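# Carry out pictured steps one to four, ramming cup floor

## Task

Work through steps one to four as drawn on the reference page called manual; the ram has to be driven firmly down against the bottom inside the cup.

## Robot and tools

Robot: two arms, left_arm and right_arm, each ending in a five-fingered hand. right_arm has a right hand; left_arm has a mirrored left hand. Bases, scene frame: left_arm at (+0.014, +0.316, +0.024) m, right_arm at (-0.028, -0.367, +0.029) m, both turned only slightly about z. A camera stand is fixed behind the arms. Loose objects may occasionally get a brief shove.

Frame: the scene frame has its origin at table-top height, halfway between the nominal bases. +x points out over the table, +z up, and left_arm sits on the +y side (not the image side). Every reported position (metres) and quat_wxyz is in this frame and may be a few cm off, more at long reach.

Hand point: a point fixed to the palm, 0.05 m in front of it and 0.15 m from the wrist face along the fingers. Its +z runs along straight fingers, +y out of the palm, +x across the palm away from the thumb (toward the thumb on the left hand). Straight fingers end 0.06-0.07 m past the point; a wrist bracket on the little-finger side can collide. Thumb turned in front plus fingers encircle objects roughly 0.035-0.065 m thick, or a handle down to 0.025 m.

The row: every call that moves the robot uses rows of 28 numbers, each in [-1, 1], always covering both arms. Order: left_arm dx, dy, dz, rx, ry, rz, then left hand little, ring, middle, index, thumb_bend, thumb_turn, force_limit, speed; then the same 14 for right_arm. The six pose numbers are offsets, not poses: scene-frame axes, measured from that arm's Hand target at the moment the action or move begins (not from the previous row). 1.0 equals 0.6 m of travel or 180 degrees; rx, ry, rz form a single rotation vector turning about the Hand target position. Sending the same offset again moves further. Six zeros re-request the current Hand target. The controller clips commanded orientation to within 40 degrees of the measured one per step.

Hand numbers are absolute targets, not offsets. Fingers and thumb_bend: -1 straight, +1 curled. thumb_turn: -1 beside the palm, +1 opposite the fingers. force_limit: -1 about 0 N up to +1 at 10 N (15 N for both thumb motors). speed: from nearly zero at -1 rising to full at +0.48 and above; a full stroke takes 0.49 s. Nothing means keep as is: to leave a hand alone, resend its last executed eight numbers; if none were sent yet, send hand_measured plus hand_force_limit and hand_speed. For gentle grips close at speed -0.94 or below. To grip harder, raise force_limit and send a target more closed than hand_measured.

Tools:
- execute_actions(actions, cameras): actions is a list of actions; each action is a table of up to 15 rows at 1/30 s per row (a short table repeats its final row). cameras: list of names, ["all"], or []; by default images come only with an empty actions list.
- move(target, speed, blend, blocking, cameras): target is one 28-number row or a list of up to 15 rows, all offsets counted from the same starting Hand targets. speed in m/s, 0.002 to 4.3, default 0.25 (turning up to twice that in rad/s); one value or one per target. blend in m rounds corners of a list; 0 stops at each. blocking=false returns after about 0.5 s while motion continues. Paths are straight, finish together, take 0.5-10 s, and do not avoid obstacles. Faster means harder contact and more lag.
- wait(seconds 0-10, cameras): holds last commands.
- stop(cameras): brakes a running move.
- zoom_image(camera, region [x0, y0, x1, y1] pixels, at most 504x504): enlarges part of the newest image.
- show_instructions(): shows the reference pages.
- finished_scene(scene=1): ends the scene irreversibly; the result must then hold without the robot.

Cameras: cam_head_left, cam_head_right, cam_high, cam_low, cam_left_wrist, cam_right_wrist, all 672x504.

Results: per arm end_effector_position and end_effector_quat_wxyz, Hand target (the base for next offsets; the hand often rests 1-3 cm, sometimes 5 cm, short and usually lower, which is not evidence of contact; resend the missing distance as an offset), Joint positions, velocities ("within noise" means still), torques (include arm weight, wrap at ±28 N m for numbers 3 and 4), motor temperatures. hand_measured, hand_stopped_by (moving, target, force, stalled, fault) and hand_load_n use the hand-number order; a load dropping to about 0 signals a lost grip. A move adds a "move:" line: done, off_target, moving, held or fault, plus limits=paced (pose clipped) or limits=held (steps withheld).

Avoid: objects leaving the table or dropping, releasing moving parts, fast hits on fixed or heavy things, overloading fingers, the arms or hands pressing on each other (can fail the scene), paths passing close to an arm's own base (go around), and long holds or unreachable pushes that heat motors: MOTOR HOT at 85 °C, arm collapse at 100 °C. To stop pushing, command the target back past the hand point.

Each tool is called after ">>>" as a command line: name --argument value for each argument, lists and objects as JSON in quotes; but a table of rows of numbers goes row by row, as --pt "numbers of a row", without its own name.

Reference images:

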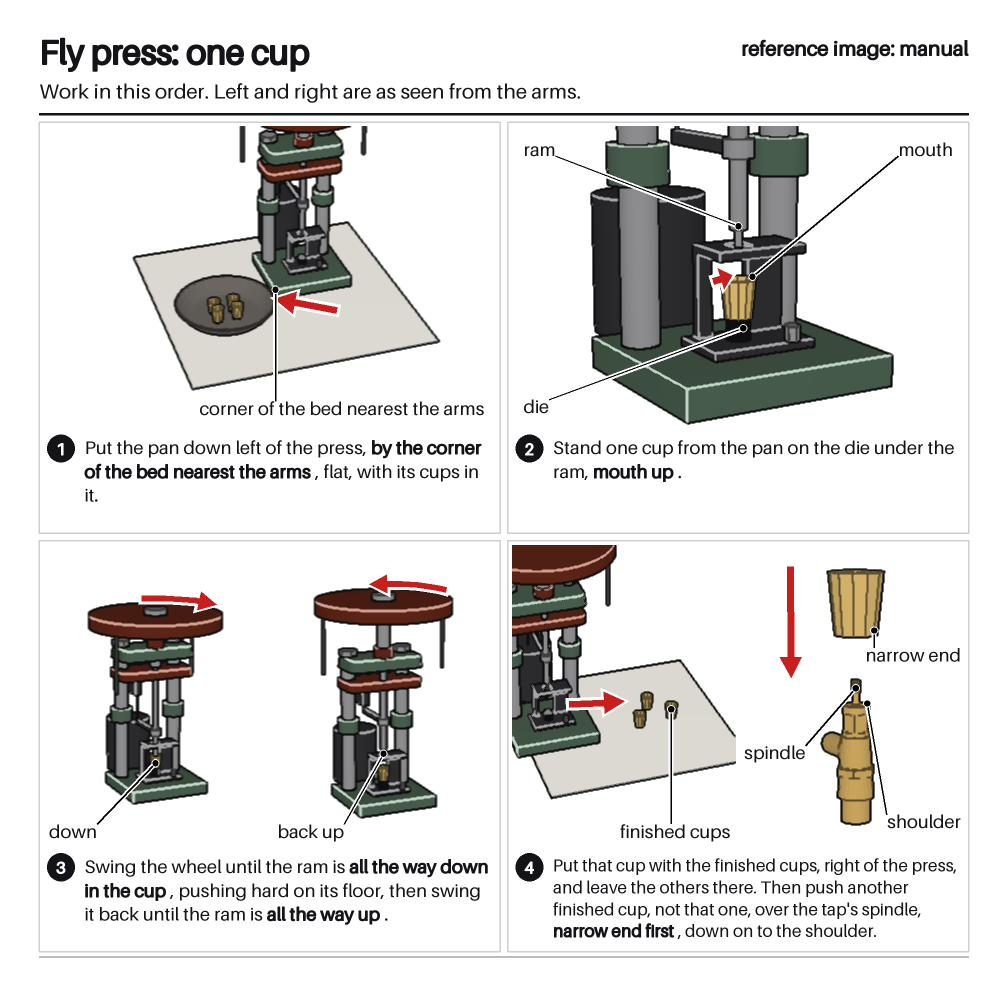

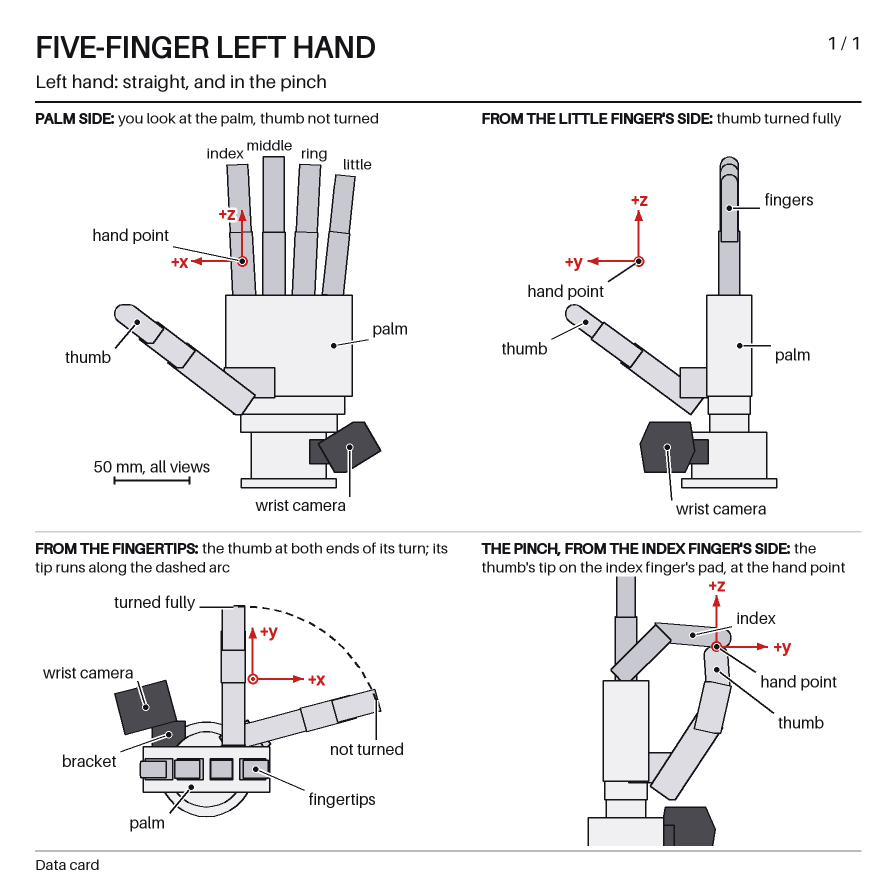

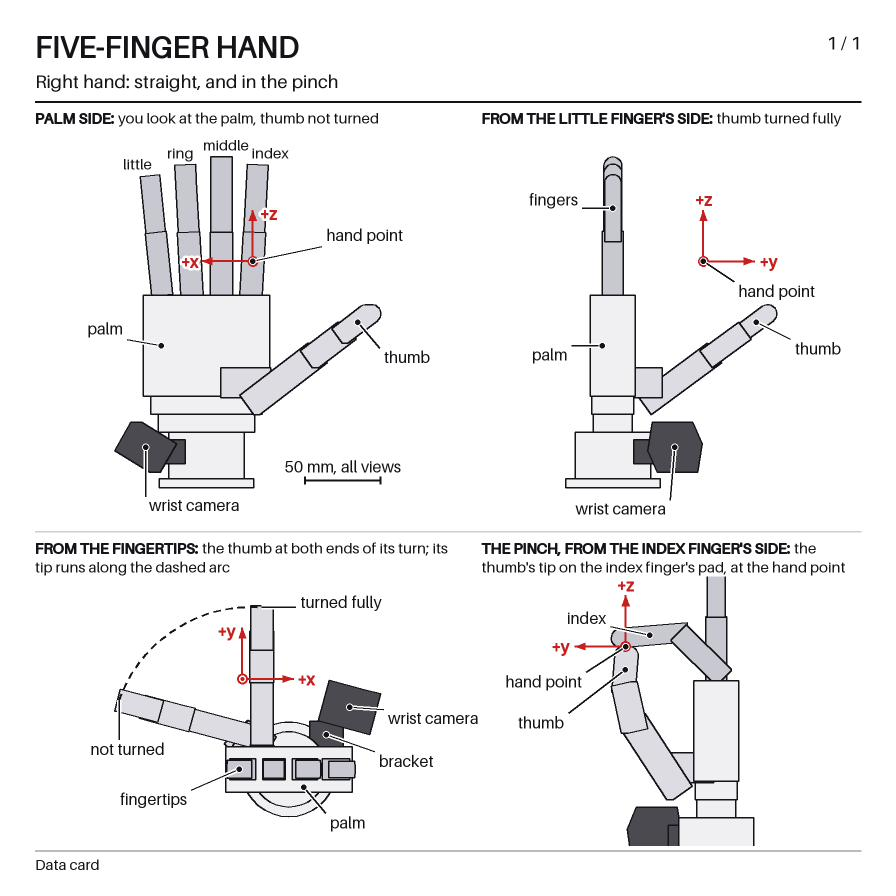

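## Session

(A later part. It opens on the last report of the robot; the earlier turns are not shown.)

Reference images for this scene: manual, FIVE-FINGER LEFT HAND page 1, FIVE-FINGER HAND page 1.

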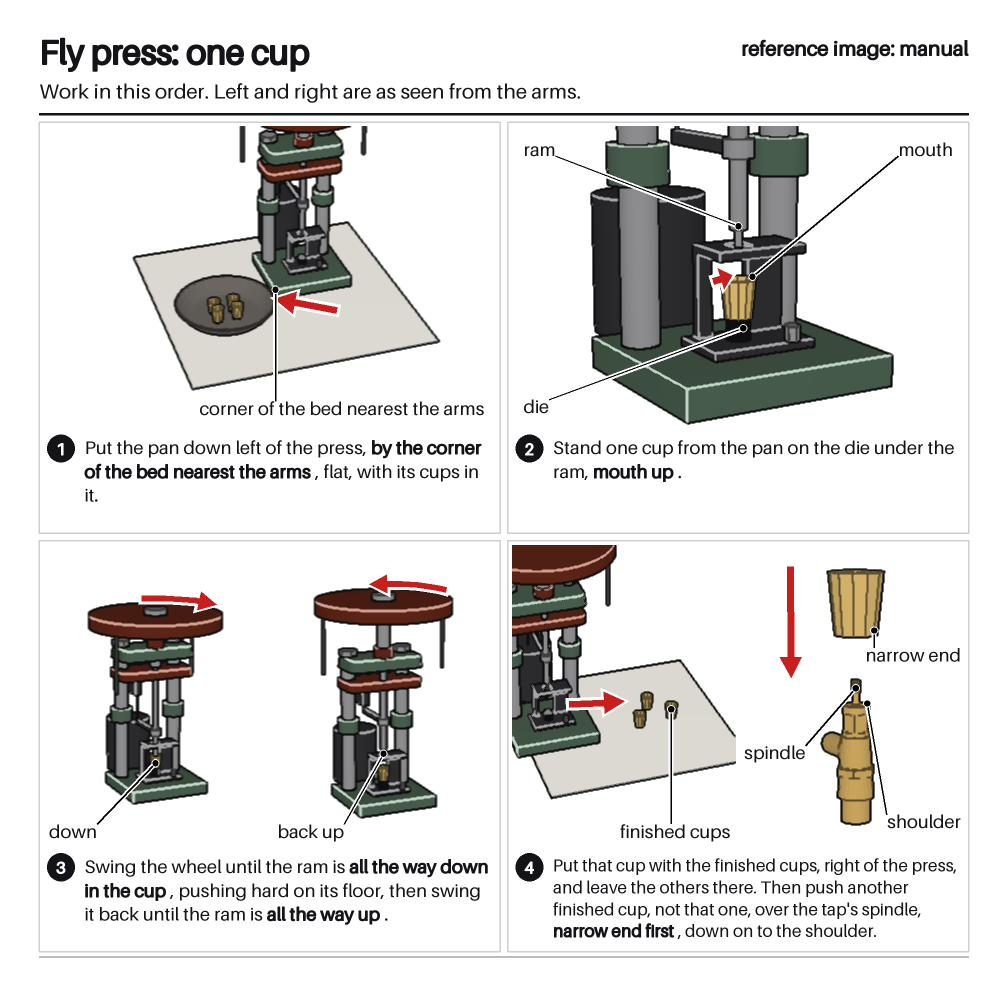

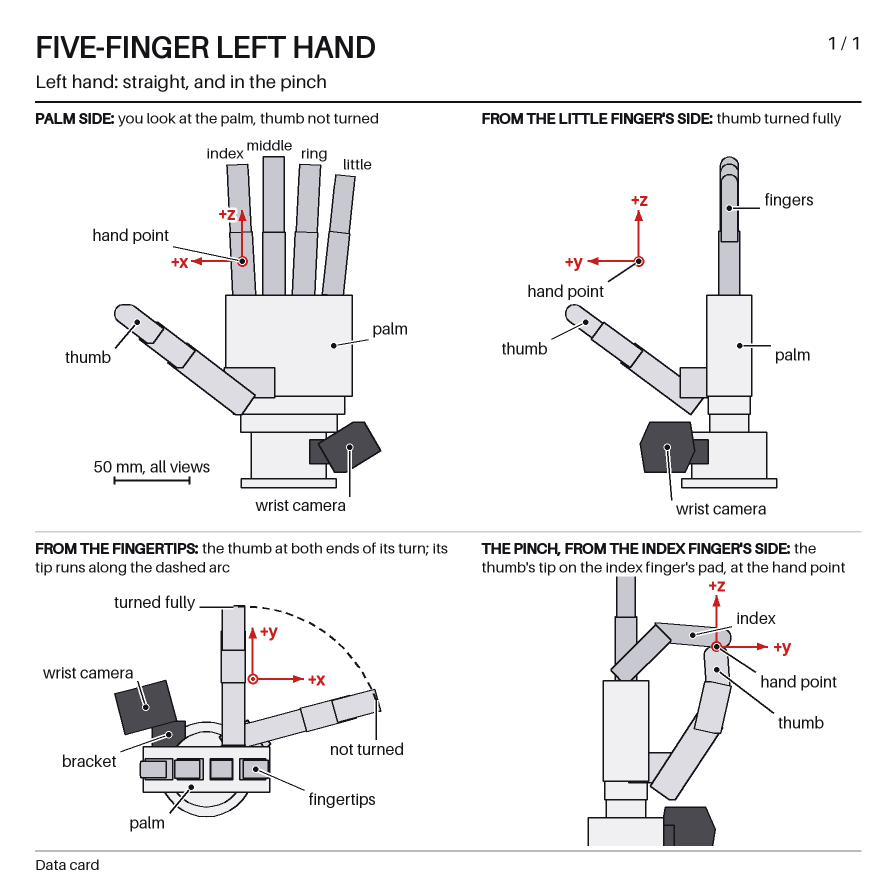

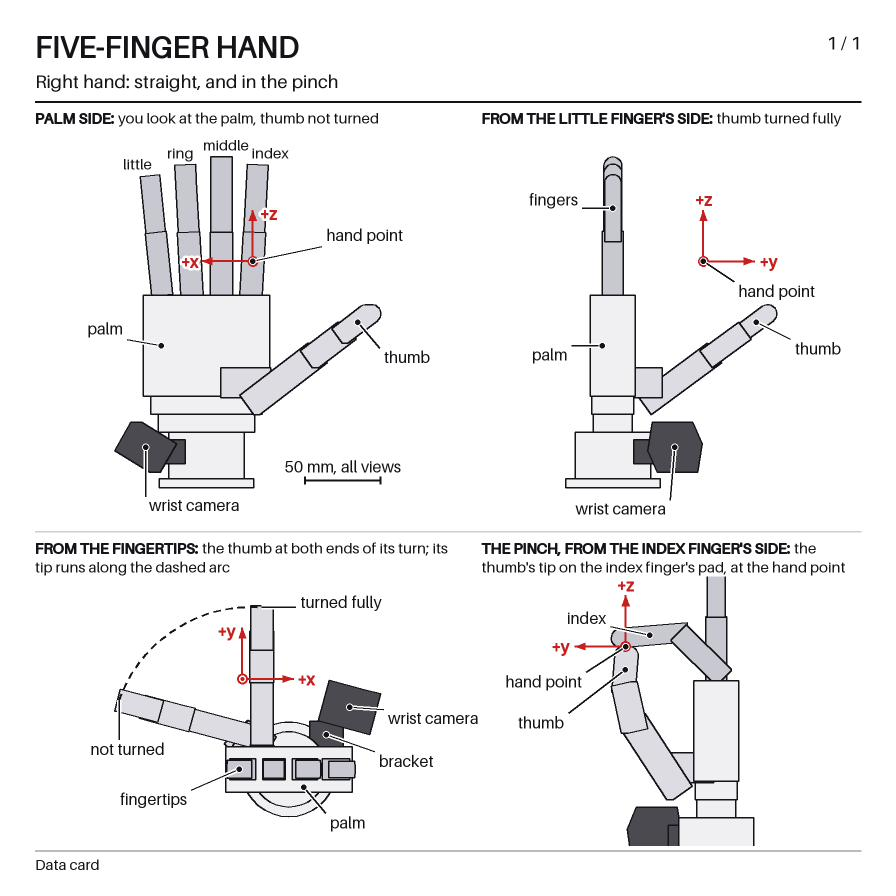

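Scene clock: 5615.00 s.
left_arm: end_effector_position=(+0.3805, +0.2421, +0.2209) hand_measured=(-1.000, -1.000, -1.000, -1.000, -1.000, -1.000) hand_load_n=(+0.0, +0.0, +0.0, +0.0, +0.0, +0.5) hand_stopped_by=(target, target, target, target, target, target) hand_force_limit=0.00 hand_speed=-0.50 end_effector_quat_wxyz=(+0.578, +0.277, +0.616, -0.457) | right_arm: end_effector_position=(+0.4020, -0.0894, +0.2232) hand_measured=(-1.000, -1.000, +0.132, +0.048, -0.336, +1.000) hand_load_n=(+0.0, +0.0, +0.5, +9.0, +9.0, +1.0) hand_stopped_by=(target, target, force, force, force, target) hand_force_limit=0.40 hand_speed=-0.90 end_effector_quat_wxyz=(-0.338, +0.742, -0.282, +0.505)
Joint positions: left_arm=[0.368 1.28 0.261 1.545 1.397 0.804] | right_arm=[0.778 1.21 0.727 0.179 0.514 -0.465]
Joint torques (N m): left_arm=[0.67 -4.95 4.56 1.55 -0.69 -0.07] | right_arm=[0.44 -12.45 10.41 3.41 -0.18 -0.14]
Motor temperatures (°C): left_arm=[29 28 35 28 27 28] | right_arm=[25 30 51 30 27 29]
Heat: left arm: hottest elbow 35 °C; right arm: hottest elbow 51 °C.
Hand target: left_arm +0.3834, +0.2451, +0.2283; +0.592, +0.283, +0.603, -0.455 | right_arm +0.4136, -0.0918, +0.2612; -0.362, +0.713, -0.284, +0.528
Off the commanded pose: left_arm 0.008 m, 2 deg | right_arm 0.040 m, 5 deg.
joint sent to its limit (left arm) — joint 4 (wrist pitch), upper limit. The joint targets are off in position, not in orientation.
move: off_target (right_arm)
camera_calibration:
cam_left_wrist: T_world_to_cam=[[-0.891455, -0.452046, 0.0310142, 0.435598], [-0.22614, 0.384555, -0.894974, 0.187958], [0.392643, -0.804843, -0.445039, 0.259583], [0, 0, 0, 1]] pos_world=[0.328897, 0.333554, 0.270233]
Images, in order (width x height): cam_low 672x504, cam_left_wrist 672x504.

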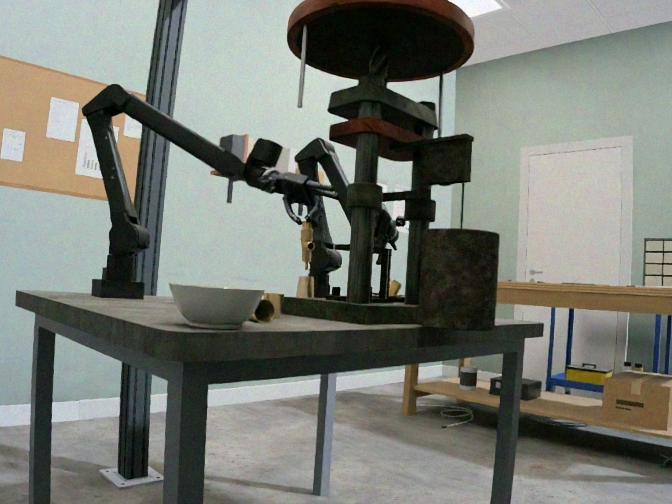

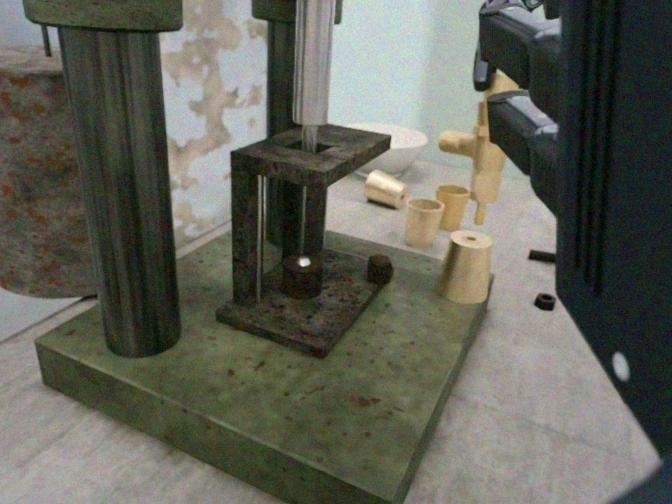

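>>> move --target '[0,0,0,0,0,0,-1,-1,-1,-1,-1,-1,0.0,-0.5,0.0077,-0.0065,0.0038,0.0025,-0.0026,-0.0038,-1,-1,0.25,0.2,-0.2,1.0,0.4,-0.9]' --speed 0.04 --cameras '["cam_left_wrist","cam_low"]'

>>> zoom_image --camera "cam_left_wrist" --region '[435, 190, 505, 260]'

>>> zoom_image --camera "cam_low" --region '[288, 240, 328, 300]'

Scene clock: 5643.13 s.
left_arm: end_effector_position=(+0.3805, +0.2421, +0.2209) hand_measured=(-1.000, -1.000, -1.000, -1.000, -1.000, -1.000) hand_load_n=(+0.0, +0.0, +0.0, +0.0, +0.0, +0.0) hand_stopped_by=(target, target, target, target, target, target) hand_force_limit=0.00 hand_speed=-0.50 end_effector_quat_wxyz=(+0.578, +0.277, +0.616, -0.457) | right_arm: end_effector_position=(+0.4054, -0.0947, +0.2232) hand_measured=(-1.000, -1.000, +0.132, +0.048, -0.336, +1.000) hand_load_n=(+0.0, +0.0, +1.0, +9.5, +8.5, +1.0) hand_stopped_by=(target, target, force, force, force, target) hand_force_limit=0.40 hand_speed=-0.90 end_effector_quat_wxyz=(-0.335, +0.740, -0.287, +0.507)
Joint positions: left_arm=[0.368 1.28 0.261 1.545 1.397 0.804] | right_arm=[0.766 1.21 0.727 0.179 0.514 -0.465]
Joint torques (N m): left_arm=[0.67 -4.95 4.55 1.54 -0.7 -0.07] | right_arm=[0.62 -12.51 10.44 3.93 -0.18 -0.13]
Heat: left arm: hottest elbow 35 °C; right arm: hottest elbow 48 °C.
Hand target: left_arm +0.3834, +0.2451, +0.2283; +0.592, +0.283, +0.603, -0.455 | right_arm +0.4182, -0.0957, +0.2635; -0.363, +0.708, -0.289, +0.532
Off the commanded pose: left_arm 0.008 m, 2 deg | right_arm 0.042 m, 6 deg.
joint sent to its limit (left arm) — joint 4 (wrist pitch), upper limit. The joint targets are off in position, not in orientation.
move: off_target (right_arm)
camera_calibration:
cam_left_wrist: T_world_to_cam=[[-0.891455, -0.452046, 0.0310142, 0.435598], [-0.22614, 0.384555, -0.894974, 0.187958], [0.392643, -0.804843, -0.445039, 0.259583], [0, 0, 0, 1]] pos_world=[0.328897, 0.333554, 0.270233]
Images, in order (width x height): cam_low 672x504, cam_left_wrist 672x504.

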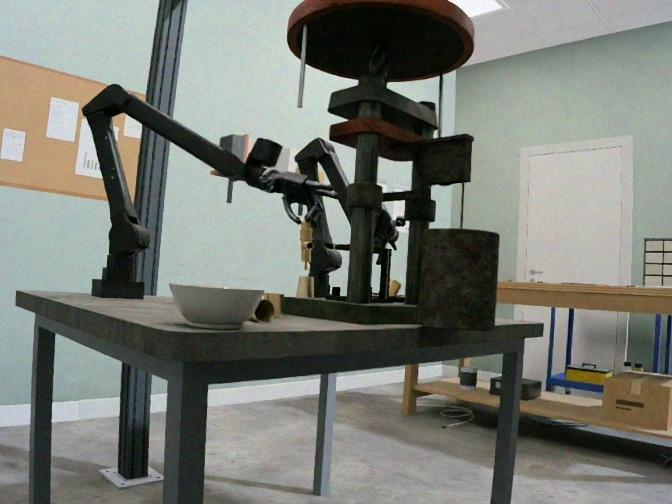

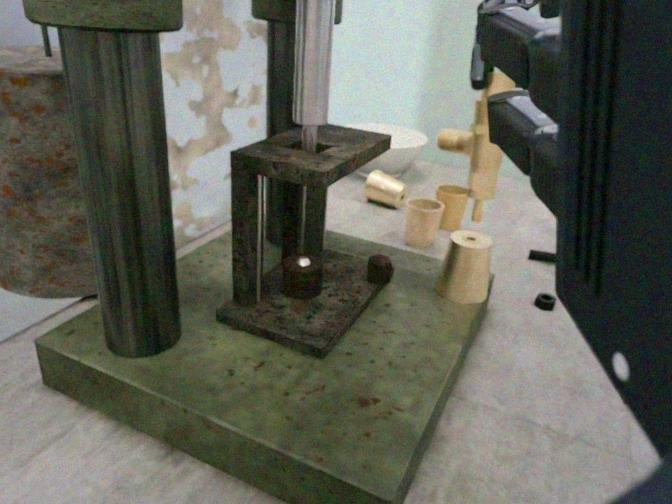

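Scaled by 7.200.

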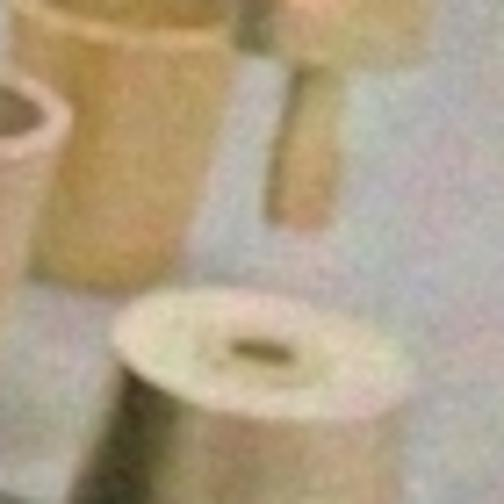

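Scaled by 8.400.

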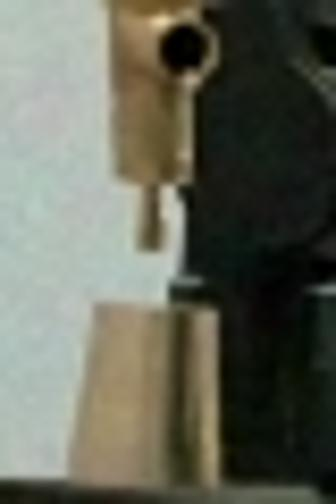

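>>> zoom_image --camera "cam_left_wrist" --region '[430, 120, 530, 230]'

>>> zoom_image --camera "cam_low" --region '[285, 215, 330, 275]'

Scaled by 4.582.

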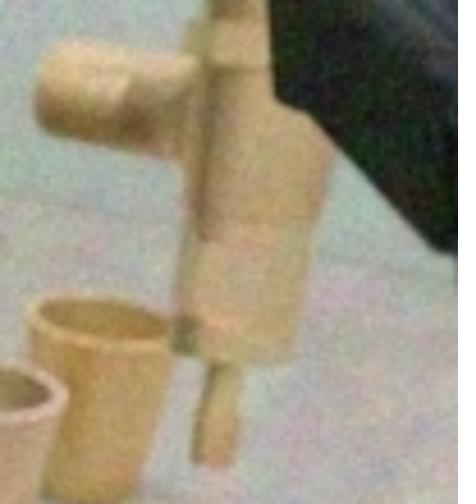

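Scaled by 8.400.

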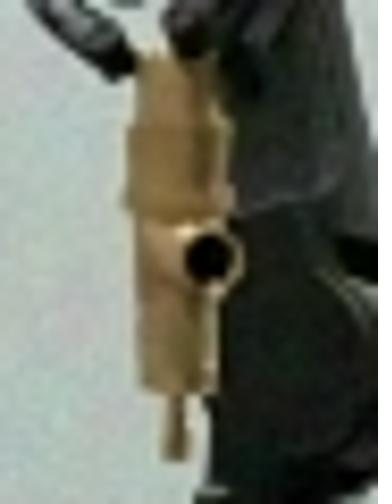

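>>> move --target '[0,0,0,0,0,0,-1,-1,-1,-1,-1,-1,0.0,-0.5,0.0065,0.0062,-0.0257,-0.0051,0.0053,0,-1,-1,0.25,0.2,-0.2,1.0,0.4,-0.9]' --speed 0.04 --cameras '["cam_left_wrist","cam_low"]'

>>> zoom_image --camera "cam_left_wrist" --region '[435, 190, 505, 260]'

>>> zoom_image --camera "cam_low" --region '[288, 240, 328, 300]'

Scene clock: 5679.67 s.
left_arm: end_effector_position=(+0.3805, +0.2421, +0.2209) hand_measured=(-1.000, -1.000, -1.000, -1.000, -1.000, -1.000) hand_load_n=(+0.0, +0.0, +0.0, +0.0, +0.0, +0.0) hand_stopped_by=(target, target, target, target, target, target) hand_force_limit=0.00 hand_speed=-0.50 end_effector_quat_wxyz=(+0.578, +0.277, +0.616, -0.457) | right_arm: end_effector_position=(+0.4070, -0.0933, +0.2221) hand_measured=(-1.000, -1.000, +0.132, +0.048, -0.336, +1.000) hand_load_n=(+0.0, +0.0, +1.0, +9.5, +9.0, +0.5) hand_stopped_by=(target, target, force, force, force, target) hand_force_limit=0.40 hand_speed=-0.90 end_effector_quat_wxyz=(-0.337, +0.739, -0.287, +0.508)
Joint positions: left_arm=[0.368 1.28 0.261 1.545 1.397 0.804] | right_arm=[0.766 1.218 0.727 0.192 0.514 -0.465]
Joint torques (N m): left_arm=[0.67 -5.01 4.55 1.52 -0.69 -0.08] | right_arm=[0.5 -9.93 10.5 4.07 -0.16 -0.13]
Heat: left arm: hottest elbow 35 °C; right arm: hottest elbow 47 °C.
Hand target: left_arm +0.3834, +0.2451, +0.2283; +0.592, +0.283, +0.603, -0.455 | right_arm +0.4221, -0.0920, +0.2481; -0.355, +0.715, -0.288, +0.529
Off the commanded pose: left_arm 0.008 m, 2 deg | right_arm 0.030 m, 4 deg.
joint sent to its limit (left arm) — joint 4 (wrist pitch), upper limit. The joint targets are off in position, not in orientation.
move: off_target (right_arm)
camera_calibration:
cam_left_wrist: T_world_to_cam=[[-0.891455, -0.452046, 0.0310142, 0.435598], [-0.22614, 0.384555, -0.894974, 0.187958], [0.392643, -0.804843, -0.445039, 0.259583], [0, 0, 0, 1]] pos_world=[0.328897, 0.333554, 0.270233]
Images, in order (width x height): cam_low 672x504, cam_left_wrist 672x504.

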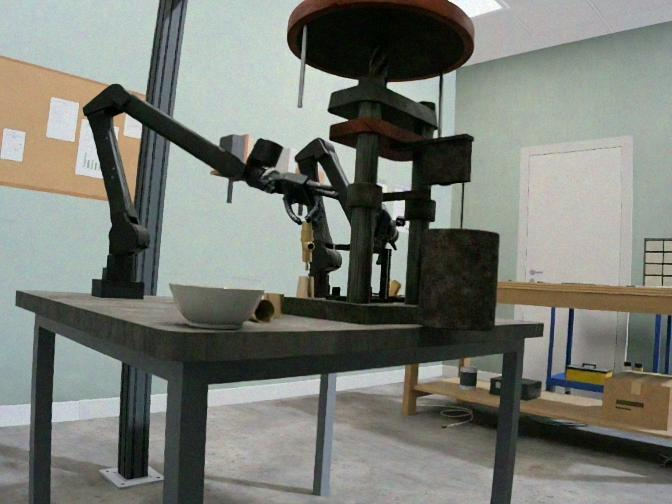

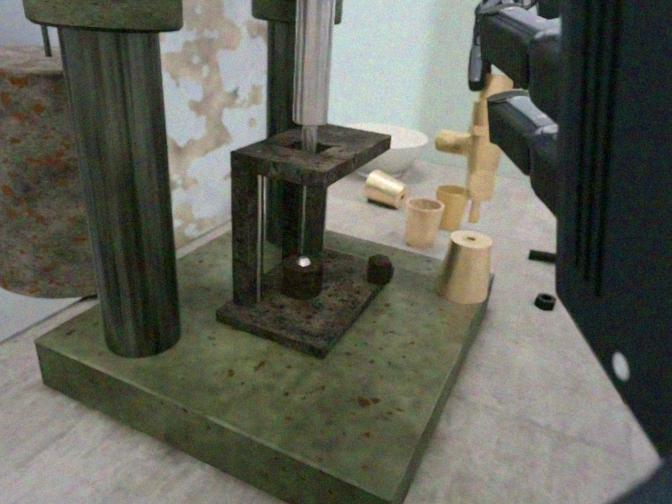

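Scaled by 7.200.

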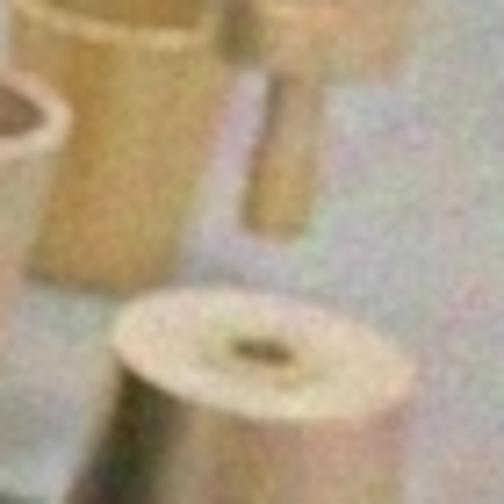

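Scaled by 8.400.

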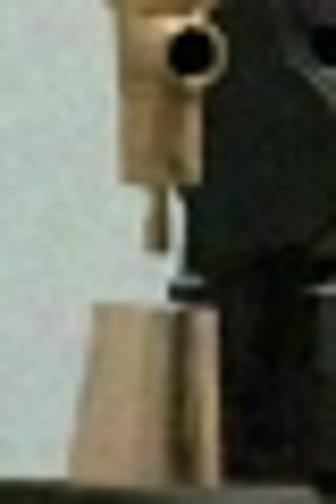

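>>> wait --seconds 0.1 --cameras '["cam_left_wrist", "cam_low"]'

Scene clock: 5698.93 s.
left_arm: end_effector_position=(+0.3805, +0.2421, +0.2209) hand_measured=(-1.000, -1.000, -1.000, -1.000, -1.000, -1.000) hand_load_n=(+0.0, +0.0, +0.0, +0.0, +0.0, +0.0) hand_stopped_by=(target, target, target, target, target, target) hand_force_limit=0.00 hand_speed=-0.50 end_effector_quat_wxyz=(+0.578, +0.277, +0.616, -0.457) | right_arm: end_effector_position=(+0.4070, -0.0933, +0.2221) hand_measured=(-1.000, -1.000, +0.132, +0.048, -0.336, +1.000) hand_load_n=(+0.0, +0.0, +1.0, +9.5, +9.0, +1.0) hand_stopped_by=(target, target, force, force, force, target) hand_force_limit=0.40 hand_speed=-0.90 end_effector_quat_wxyz=(-0.337, +0.739, -0.287, +0.508)
Joint positions: left_arm=[0.368 1.28 0.261 1.545 1.397 0.804] | right_arm=[0.766 1.218 0.727 0.192 0.514 -0.465]
Joint torques (N m): left_arm=[0.62 -4.95 4.56 1.52 -0.7 -0.08] | right_arm=[0.44 -9.82 10.5 4.07 -0.16 -0.13]
Heat: left arm: hottest elbow 35 °C; right arm: hottest elbow 47 °C.
Hand target: left_arm +0.3834, +0.2451, +0.2283; +0.592, +0.283, +0.603, -0.455 | right_arm +0.4221, -0.0920, +0.2481; -0.355, +0.715, -0.288, +0.529
Off the commanded pose: left_arm 0.008 m, 2 deg | right_arm 0.030 m, 4 deg.
wait: 0.10 s; at rest from the start
camera_calibration:
cam_left_wrist: T_world_to_cam=[[-0.891455, -0.452046, 0.0310142, 0.435598], [-0.22614, 0.384555, -0.894974, 0.187958], [0.392643, -0.804843, -0.445039, 0.259583], [0, 0, 0, 1]] pos_world=[0.328897, 0.333554, 0.270233]
Images, in order (width x height): cam_low 672x504, cam_left_wrist 672x504.

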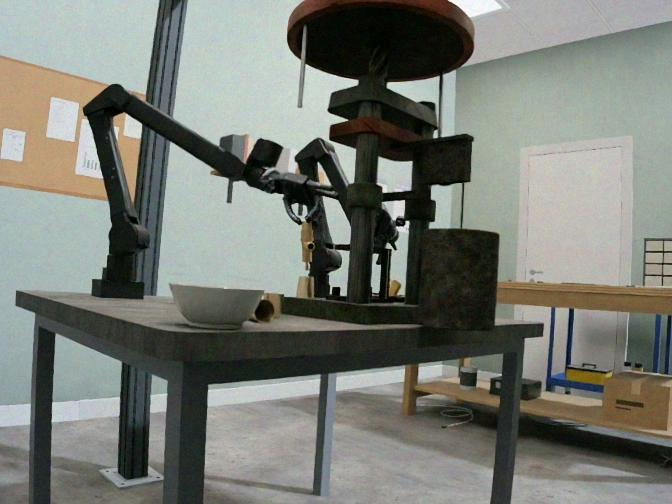

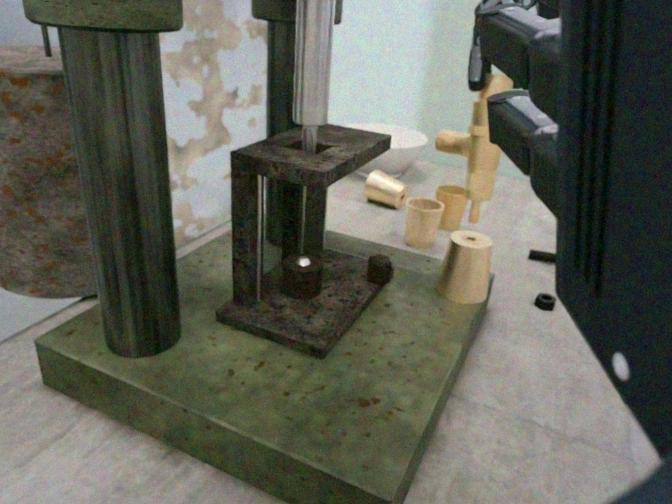

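>>> zoom_image --camera "cam_left_wrist" --region '[435, 190, 505, 260]'

>>> zoom_image --camera "cam_low" --region '[288, 240, 328, 300]'

Scaled by 7.200.

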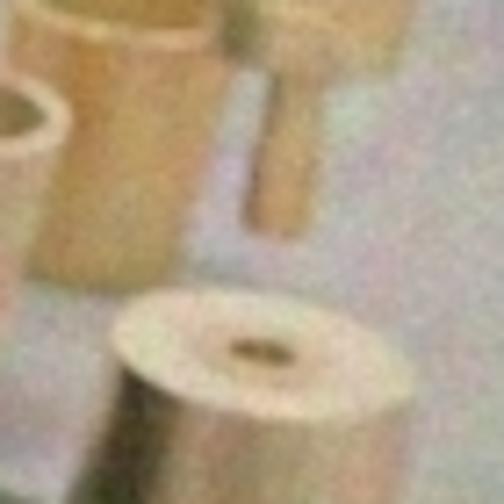

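Scaled by 8.400.

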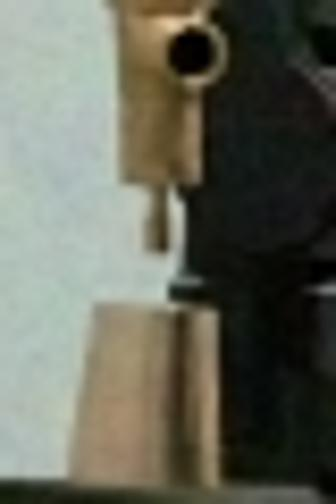

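>>> wait --seconds 0.1 --cameras '["cam_high", "cam_right_wrist", "cam_head_left"]'

Scene clock: 5716.93 s.
left_arm: end_effector_position=(+0.3805, +0.2421, +0.2209) hand_measured=(-1.000, -1.000, -1.000, -1.000, -1.000, -1.000) hand_load_n=(+0.0, +0.0, +0.0, +0.0, +0.0, +0.0) hand_stopped_by=(target, target, target, target, target, target) hand_force_limit=0.00 hand_speed=-0.50 end_effector_quat_wxyz=(+0.578, +0.277, +0.616, -0.457) | right_arm: end_effector_position=(+0.4070, -0.0933, +0.2221) hand_measured=(-1.000, -1.000, +0.132, +0.048, -0.336, +1.000) hand_load_n=(+0.0, +0.0, +1.0, +9.5, +9.0, +1.0) hand_stopped_by=(target, target, force, force, force, target) hand_force_limit=0.40 hand_speed=-0.90 end_effector_quat_wxyz=(-0.337, +0.739, -0.287, +0.508)
Joint positions: left_arm=[0.368 1.28 0.261 1.545 1.397 0.804] | right_arm=[0.766 1.218 0.727 0.192 0.514 -0.465]
Joint torques (N m): left_arm=[0.62 -5.01 4.55 1.54 -0.7 -0.07] | right_arm=[0.44 -9.88 10.51 4.07 -0.16 -0.13]
Heat: left arm: hottest elbow 35 °C; right arm: hottest elbow 47 °C.
Hand target: left_arm +0.3834, +0.2451, +0.2283; +0.592, +0.283, +0.603, -0.455 | right_arm +0.4221, -0.0920, +0.2481; -0.355, +0.715, -0.288, +0.529
Off the commanded pose: left_arm 0.008 m, 2 deg | right_arm 0.030 m, 4 deg.
wait: 0.10 s; at rest from the start
camera_calibration:
cam_right_wrist: T_world_to_cam=[[0.0212423, -0.78069, -0.624558, 0.0607848], [-0.75376, 0.397893, -0.522998, 0.463385], [0.656806, 0.481877, -0.580001, 0.0230682], [0, 0, 0, 1]] pos_world=[0.332839, -0.148039, 0.293692]
Images, in order (width x height): cam_head_left 672x504, cam_high 672x504, cam_right_wrist 672x504.

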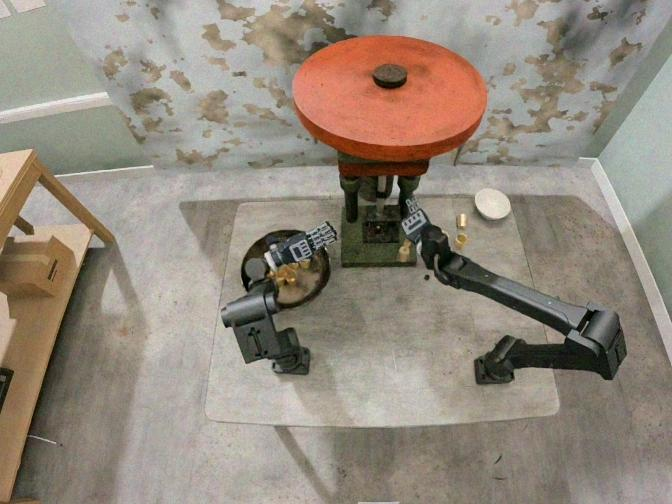

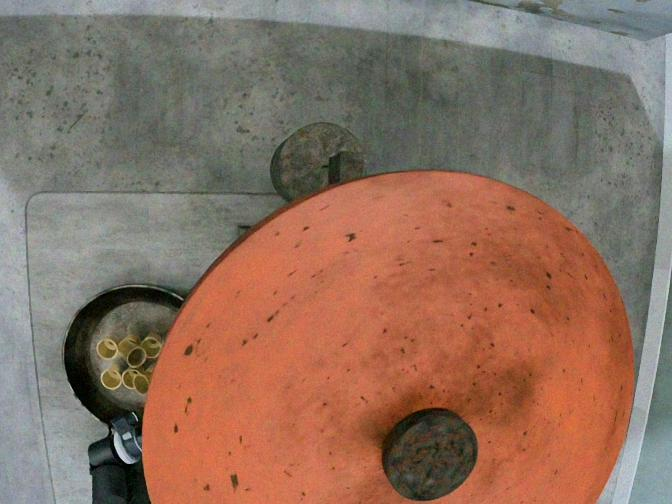

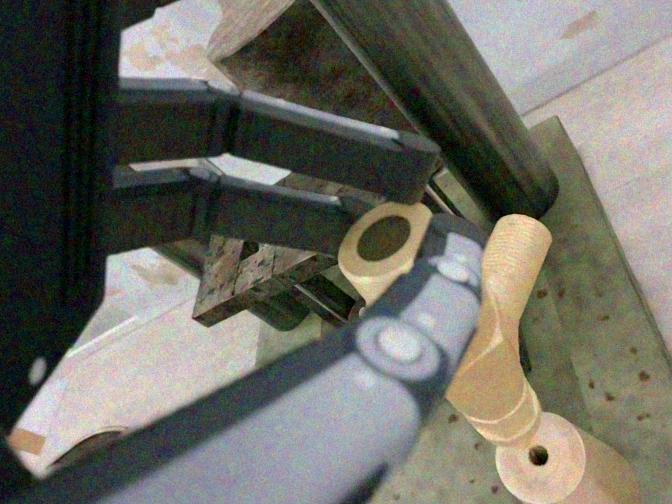

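>>> zoom_image --camera "cam_right_wrist" --region '[470, 370, 620, 504]'

Scaled by 3.360.

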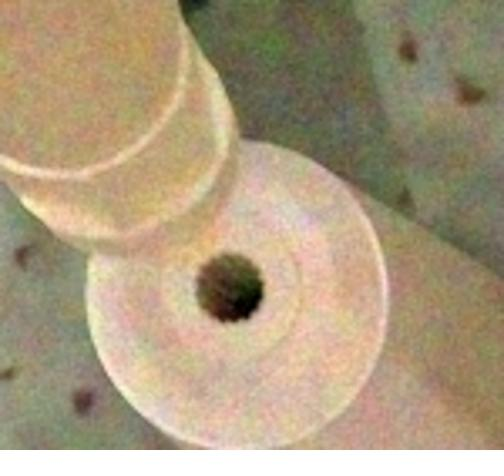

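>>> zoom_image --camera "cam_right_wrist" --region '[480, 405, 570, 495]'

Scaled by 5.600.

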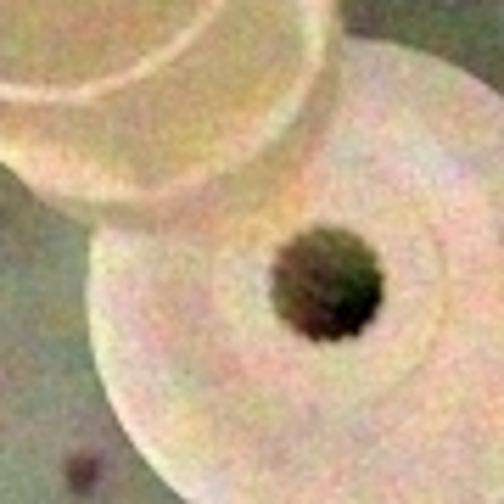

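>>> move --target '[0,0,0,0,0,0,-1,-1,-1,-1,-1,-1,0.0,-0.5,0.0024,0.0023,-0.0170,-0.00439,0.0046,0,-1,-1,0.25,0.2,-0.2,1.0,0.4,-0.9]' --speed 0.04 --cameras '["cam_left_wrist","cam_low","cam_right_wrist"]'

Scene clock: 5756.50 s.
left_arm: end_effector_position=(+0.3805, +0.2421, +0.2209) hand_measured=(-1.000, -1.000, -1.000, -1.000, -1.000, -1.000) hand_load_n=(+0.0, +0.0, +0.0, +0.0, +0.0, +0.0) hand_stopped_by=(target, target, target, target, target, target) hand_force_limit=0.00 hand_speed=-0.50 end_effector_quat_wxyz=(+0.578, +0.277, +0.616, -0.457) | right_arm: end_effector_position=(+0.4079, -0.0924, +0.2117) hand_measured=(-1.000, -1.000, +0.132, +0.048, -0.336, +1.000) hand_load_n=(+0.0, +0.0, +1.0, +9.5, +9.0, +1.0) hand_stopped_by=(target, target, force, force, force, target) hand_force_limit=0.40 hand_speed=-0.90 end_effector_quat_wxyz=(-0.329, +0.745, -0.286, +0.505)
Joint positions: left_arm=[0.368 1.28 0.261 1.545 1.397 0.804] | right_arm=[0.766 1.239 0.727 0.192 0.514 -0.465]
Joint torques (N m): left_arm=[0.62 -4.95 4.56 1.55 -0.69 -0.08] | right_arm=[0.38 -10.34 10.37 4.12 -0.13 -0.13]
Heat: left arm: hottest elbow 35 °C; right arm: hottest elbow 47 °C.
Hand target: left_arm +0.3834, +0.2451, +0.2283; +0.592, +0.283, +0.603, -0.455 | right_arm +0.4236, -0.0906, +0.2379; -0.348, +0.722, -0.287, +0.526
Off the commanded pose: left_arm 0.008 m, 2 deg | right_arm 0.031 m, 4 deg.
joint sent to its limit (left arm) — joint 4 (wrist pitch), upper limit. The joint targets are off in position, not in orientation.
move: off_target (right_arm)
camera_calibration:
cam_left_wrist: T_world_to_cam=[[-0.891455, -0.452046, 0.0310142, 0.435598], [-0.22614, 0.384555, -0.894974, 0.187958], [0.392643, -0.804843, -0.445039, 0.259583], [0, 0, 0, 1]] pos_world=[0.328897, 0.333554, 0.270233]
cam_right_wrist: T_world_to_cam=[[0.0115005, -0.789775, -0.613289, 0.0556978], [-0.761977, 0.390237, -0.516824, 0.459612], [0.647502, 0.473255, -0.597302, 0.0227464], [0, 0, 0, 1]] pos_world=[0.334845, -0.146134, 0.285284]
Images, in order (width x height): cam_low 672x504, cam_left_wrist 672x504, cam_right_wrist 672x504.

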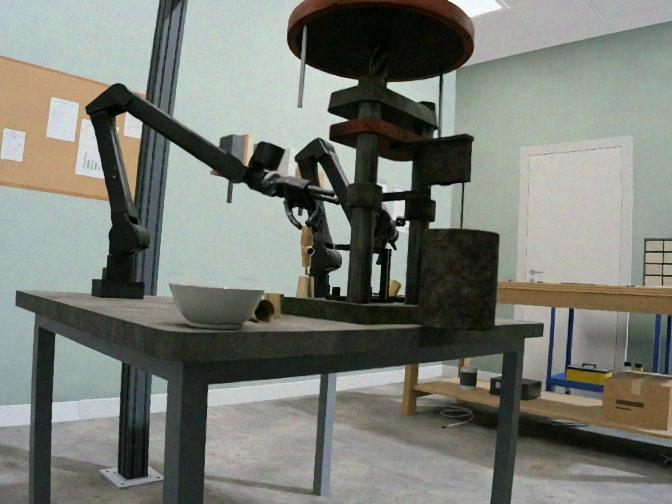

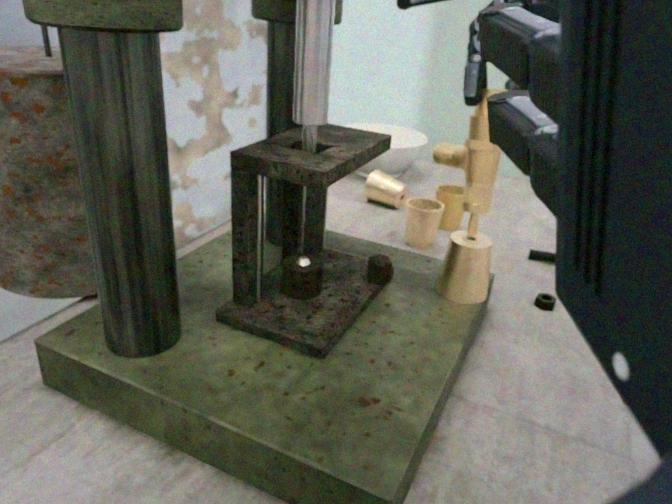

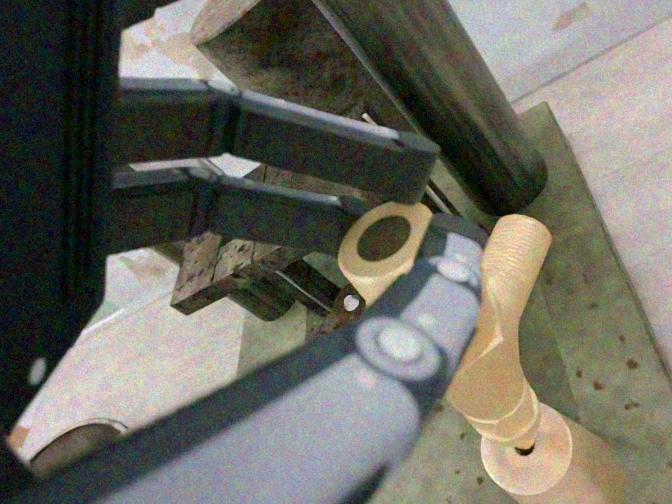

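>>> zoom_image --camera "cam_left_wrist" --region '[435, 190, 505, 260]'

>>> zoom_image --camera "cam_low" --region '[288, 240, 328, 300]'

>>> zoom_image --camera "cam_right_wrist" --region '[470, 400, 580, 504]'

Scaled by 7.200.

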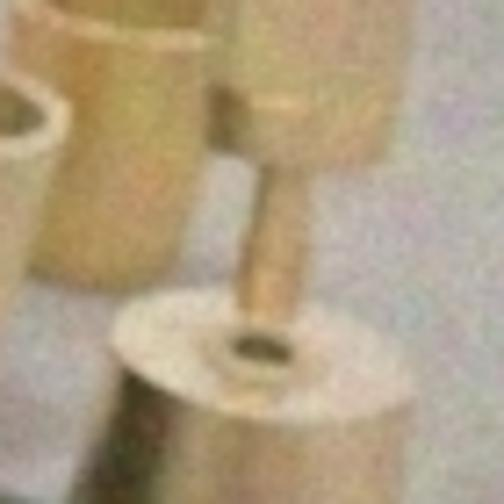

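Scaled by 8.400.

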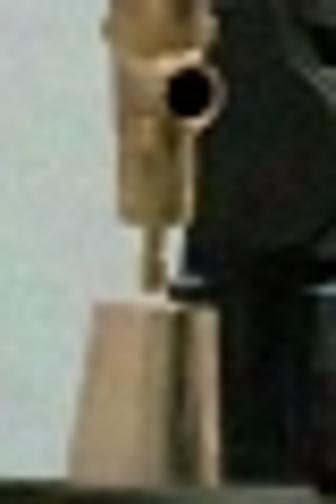

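Scaled by 4.582.

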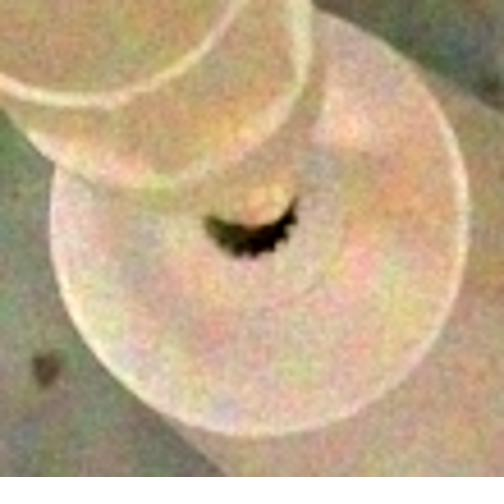

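>>> move --target '[0,0,0,0,0,0,-1,-1,-1,-1,-1,-1,0.0,-0.5,-0.00825,0.01308,0,0,0,0.00573,-1,-1,0.25,0.2,-0.2,1.0,0.4,-0.9]' --speed 0.04

Scene clock: 5782.27 s.
left_arm: end_effector_position=(+0.3805, +0.2421, +0.2209) hand_measured=(-1.000, -1.000, -1.000, -1.000, -1.000, -1.000) hand_load_n=(+0.0, +0.0, +0.0, +0.0, +0.0, +0.0) hand_stopped_by=(target, target, target, target, target, target) hand_force_limit=0.00 hand_speed=-0.50 end_effector_quat_wxyz=(+0.578, +0.277, +0.616, -0.457) | right_arm: end_effector_position=(+0.4079, -0.0924, +0.2117) hand_measured=(-1.000, -1.000, +0.132, +0.048, -0.336, +1.000) hand_load_n=(+0.0, +0.0, +1.0, +9.5, +9.0, +1.0) hand_stopped_by=(target, target, force, force, force, target) hand_force_limit=0.40 hand_speed=-0.90 end_effector_quat_wxyz=(-0.329, +0.745, -0.286, +0.505)
Joint positions: left_arm=[0.368 1.28 0.261 1.545 1.397 0.804] | right_arm=[0.766 1.239 0.727 0.192 0.514 -0.465]
Joint torques (N m): left_arm=[0.62 -5.01 4.56 1.55 -0.69 -0.07] | right_arm=[1.96 -10.34 10.4 4.1 -0.16 -0.13]
Heat: left arm: hottest elbow 35 °C; right arm: hottest elbow 47 °C.
Hand target: left_arm +0.3834, +0.2451, +0.2283; +0.592, +0.283, +0.603, -0.455 | right_arm +0.4186, -0.0827, +0.2379; -0.353, +0.724, -0.280, +0.522
Off the commanded pose: left_arm 0.008 m, 2 deg | right_arm 0.030 m, 4 deg.
joint sent to its limit (left arm) — joint 4 (wrist pitch), upper limit. The joint targets are off in position, not in orientation.
move: off_target (right_arm)


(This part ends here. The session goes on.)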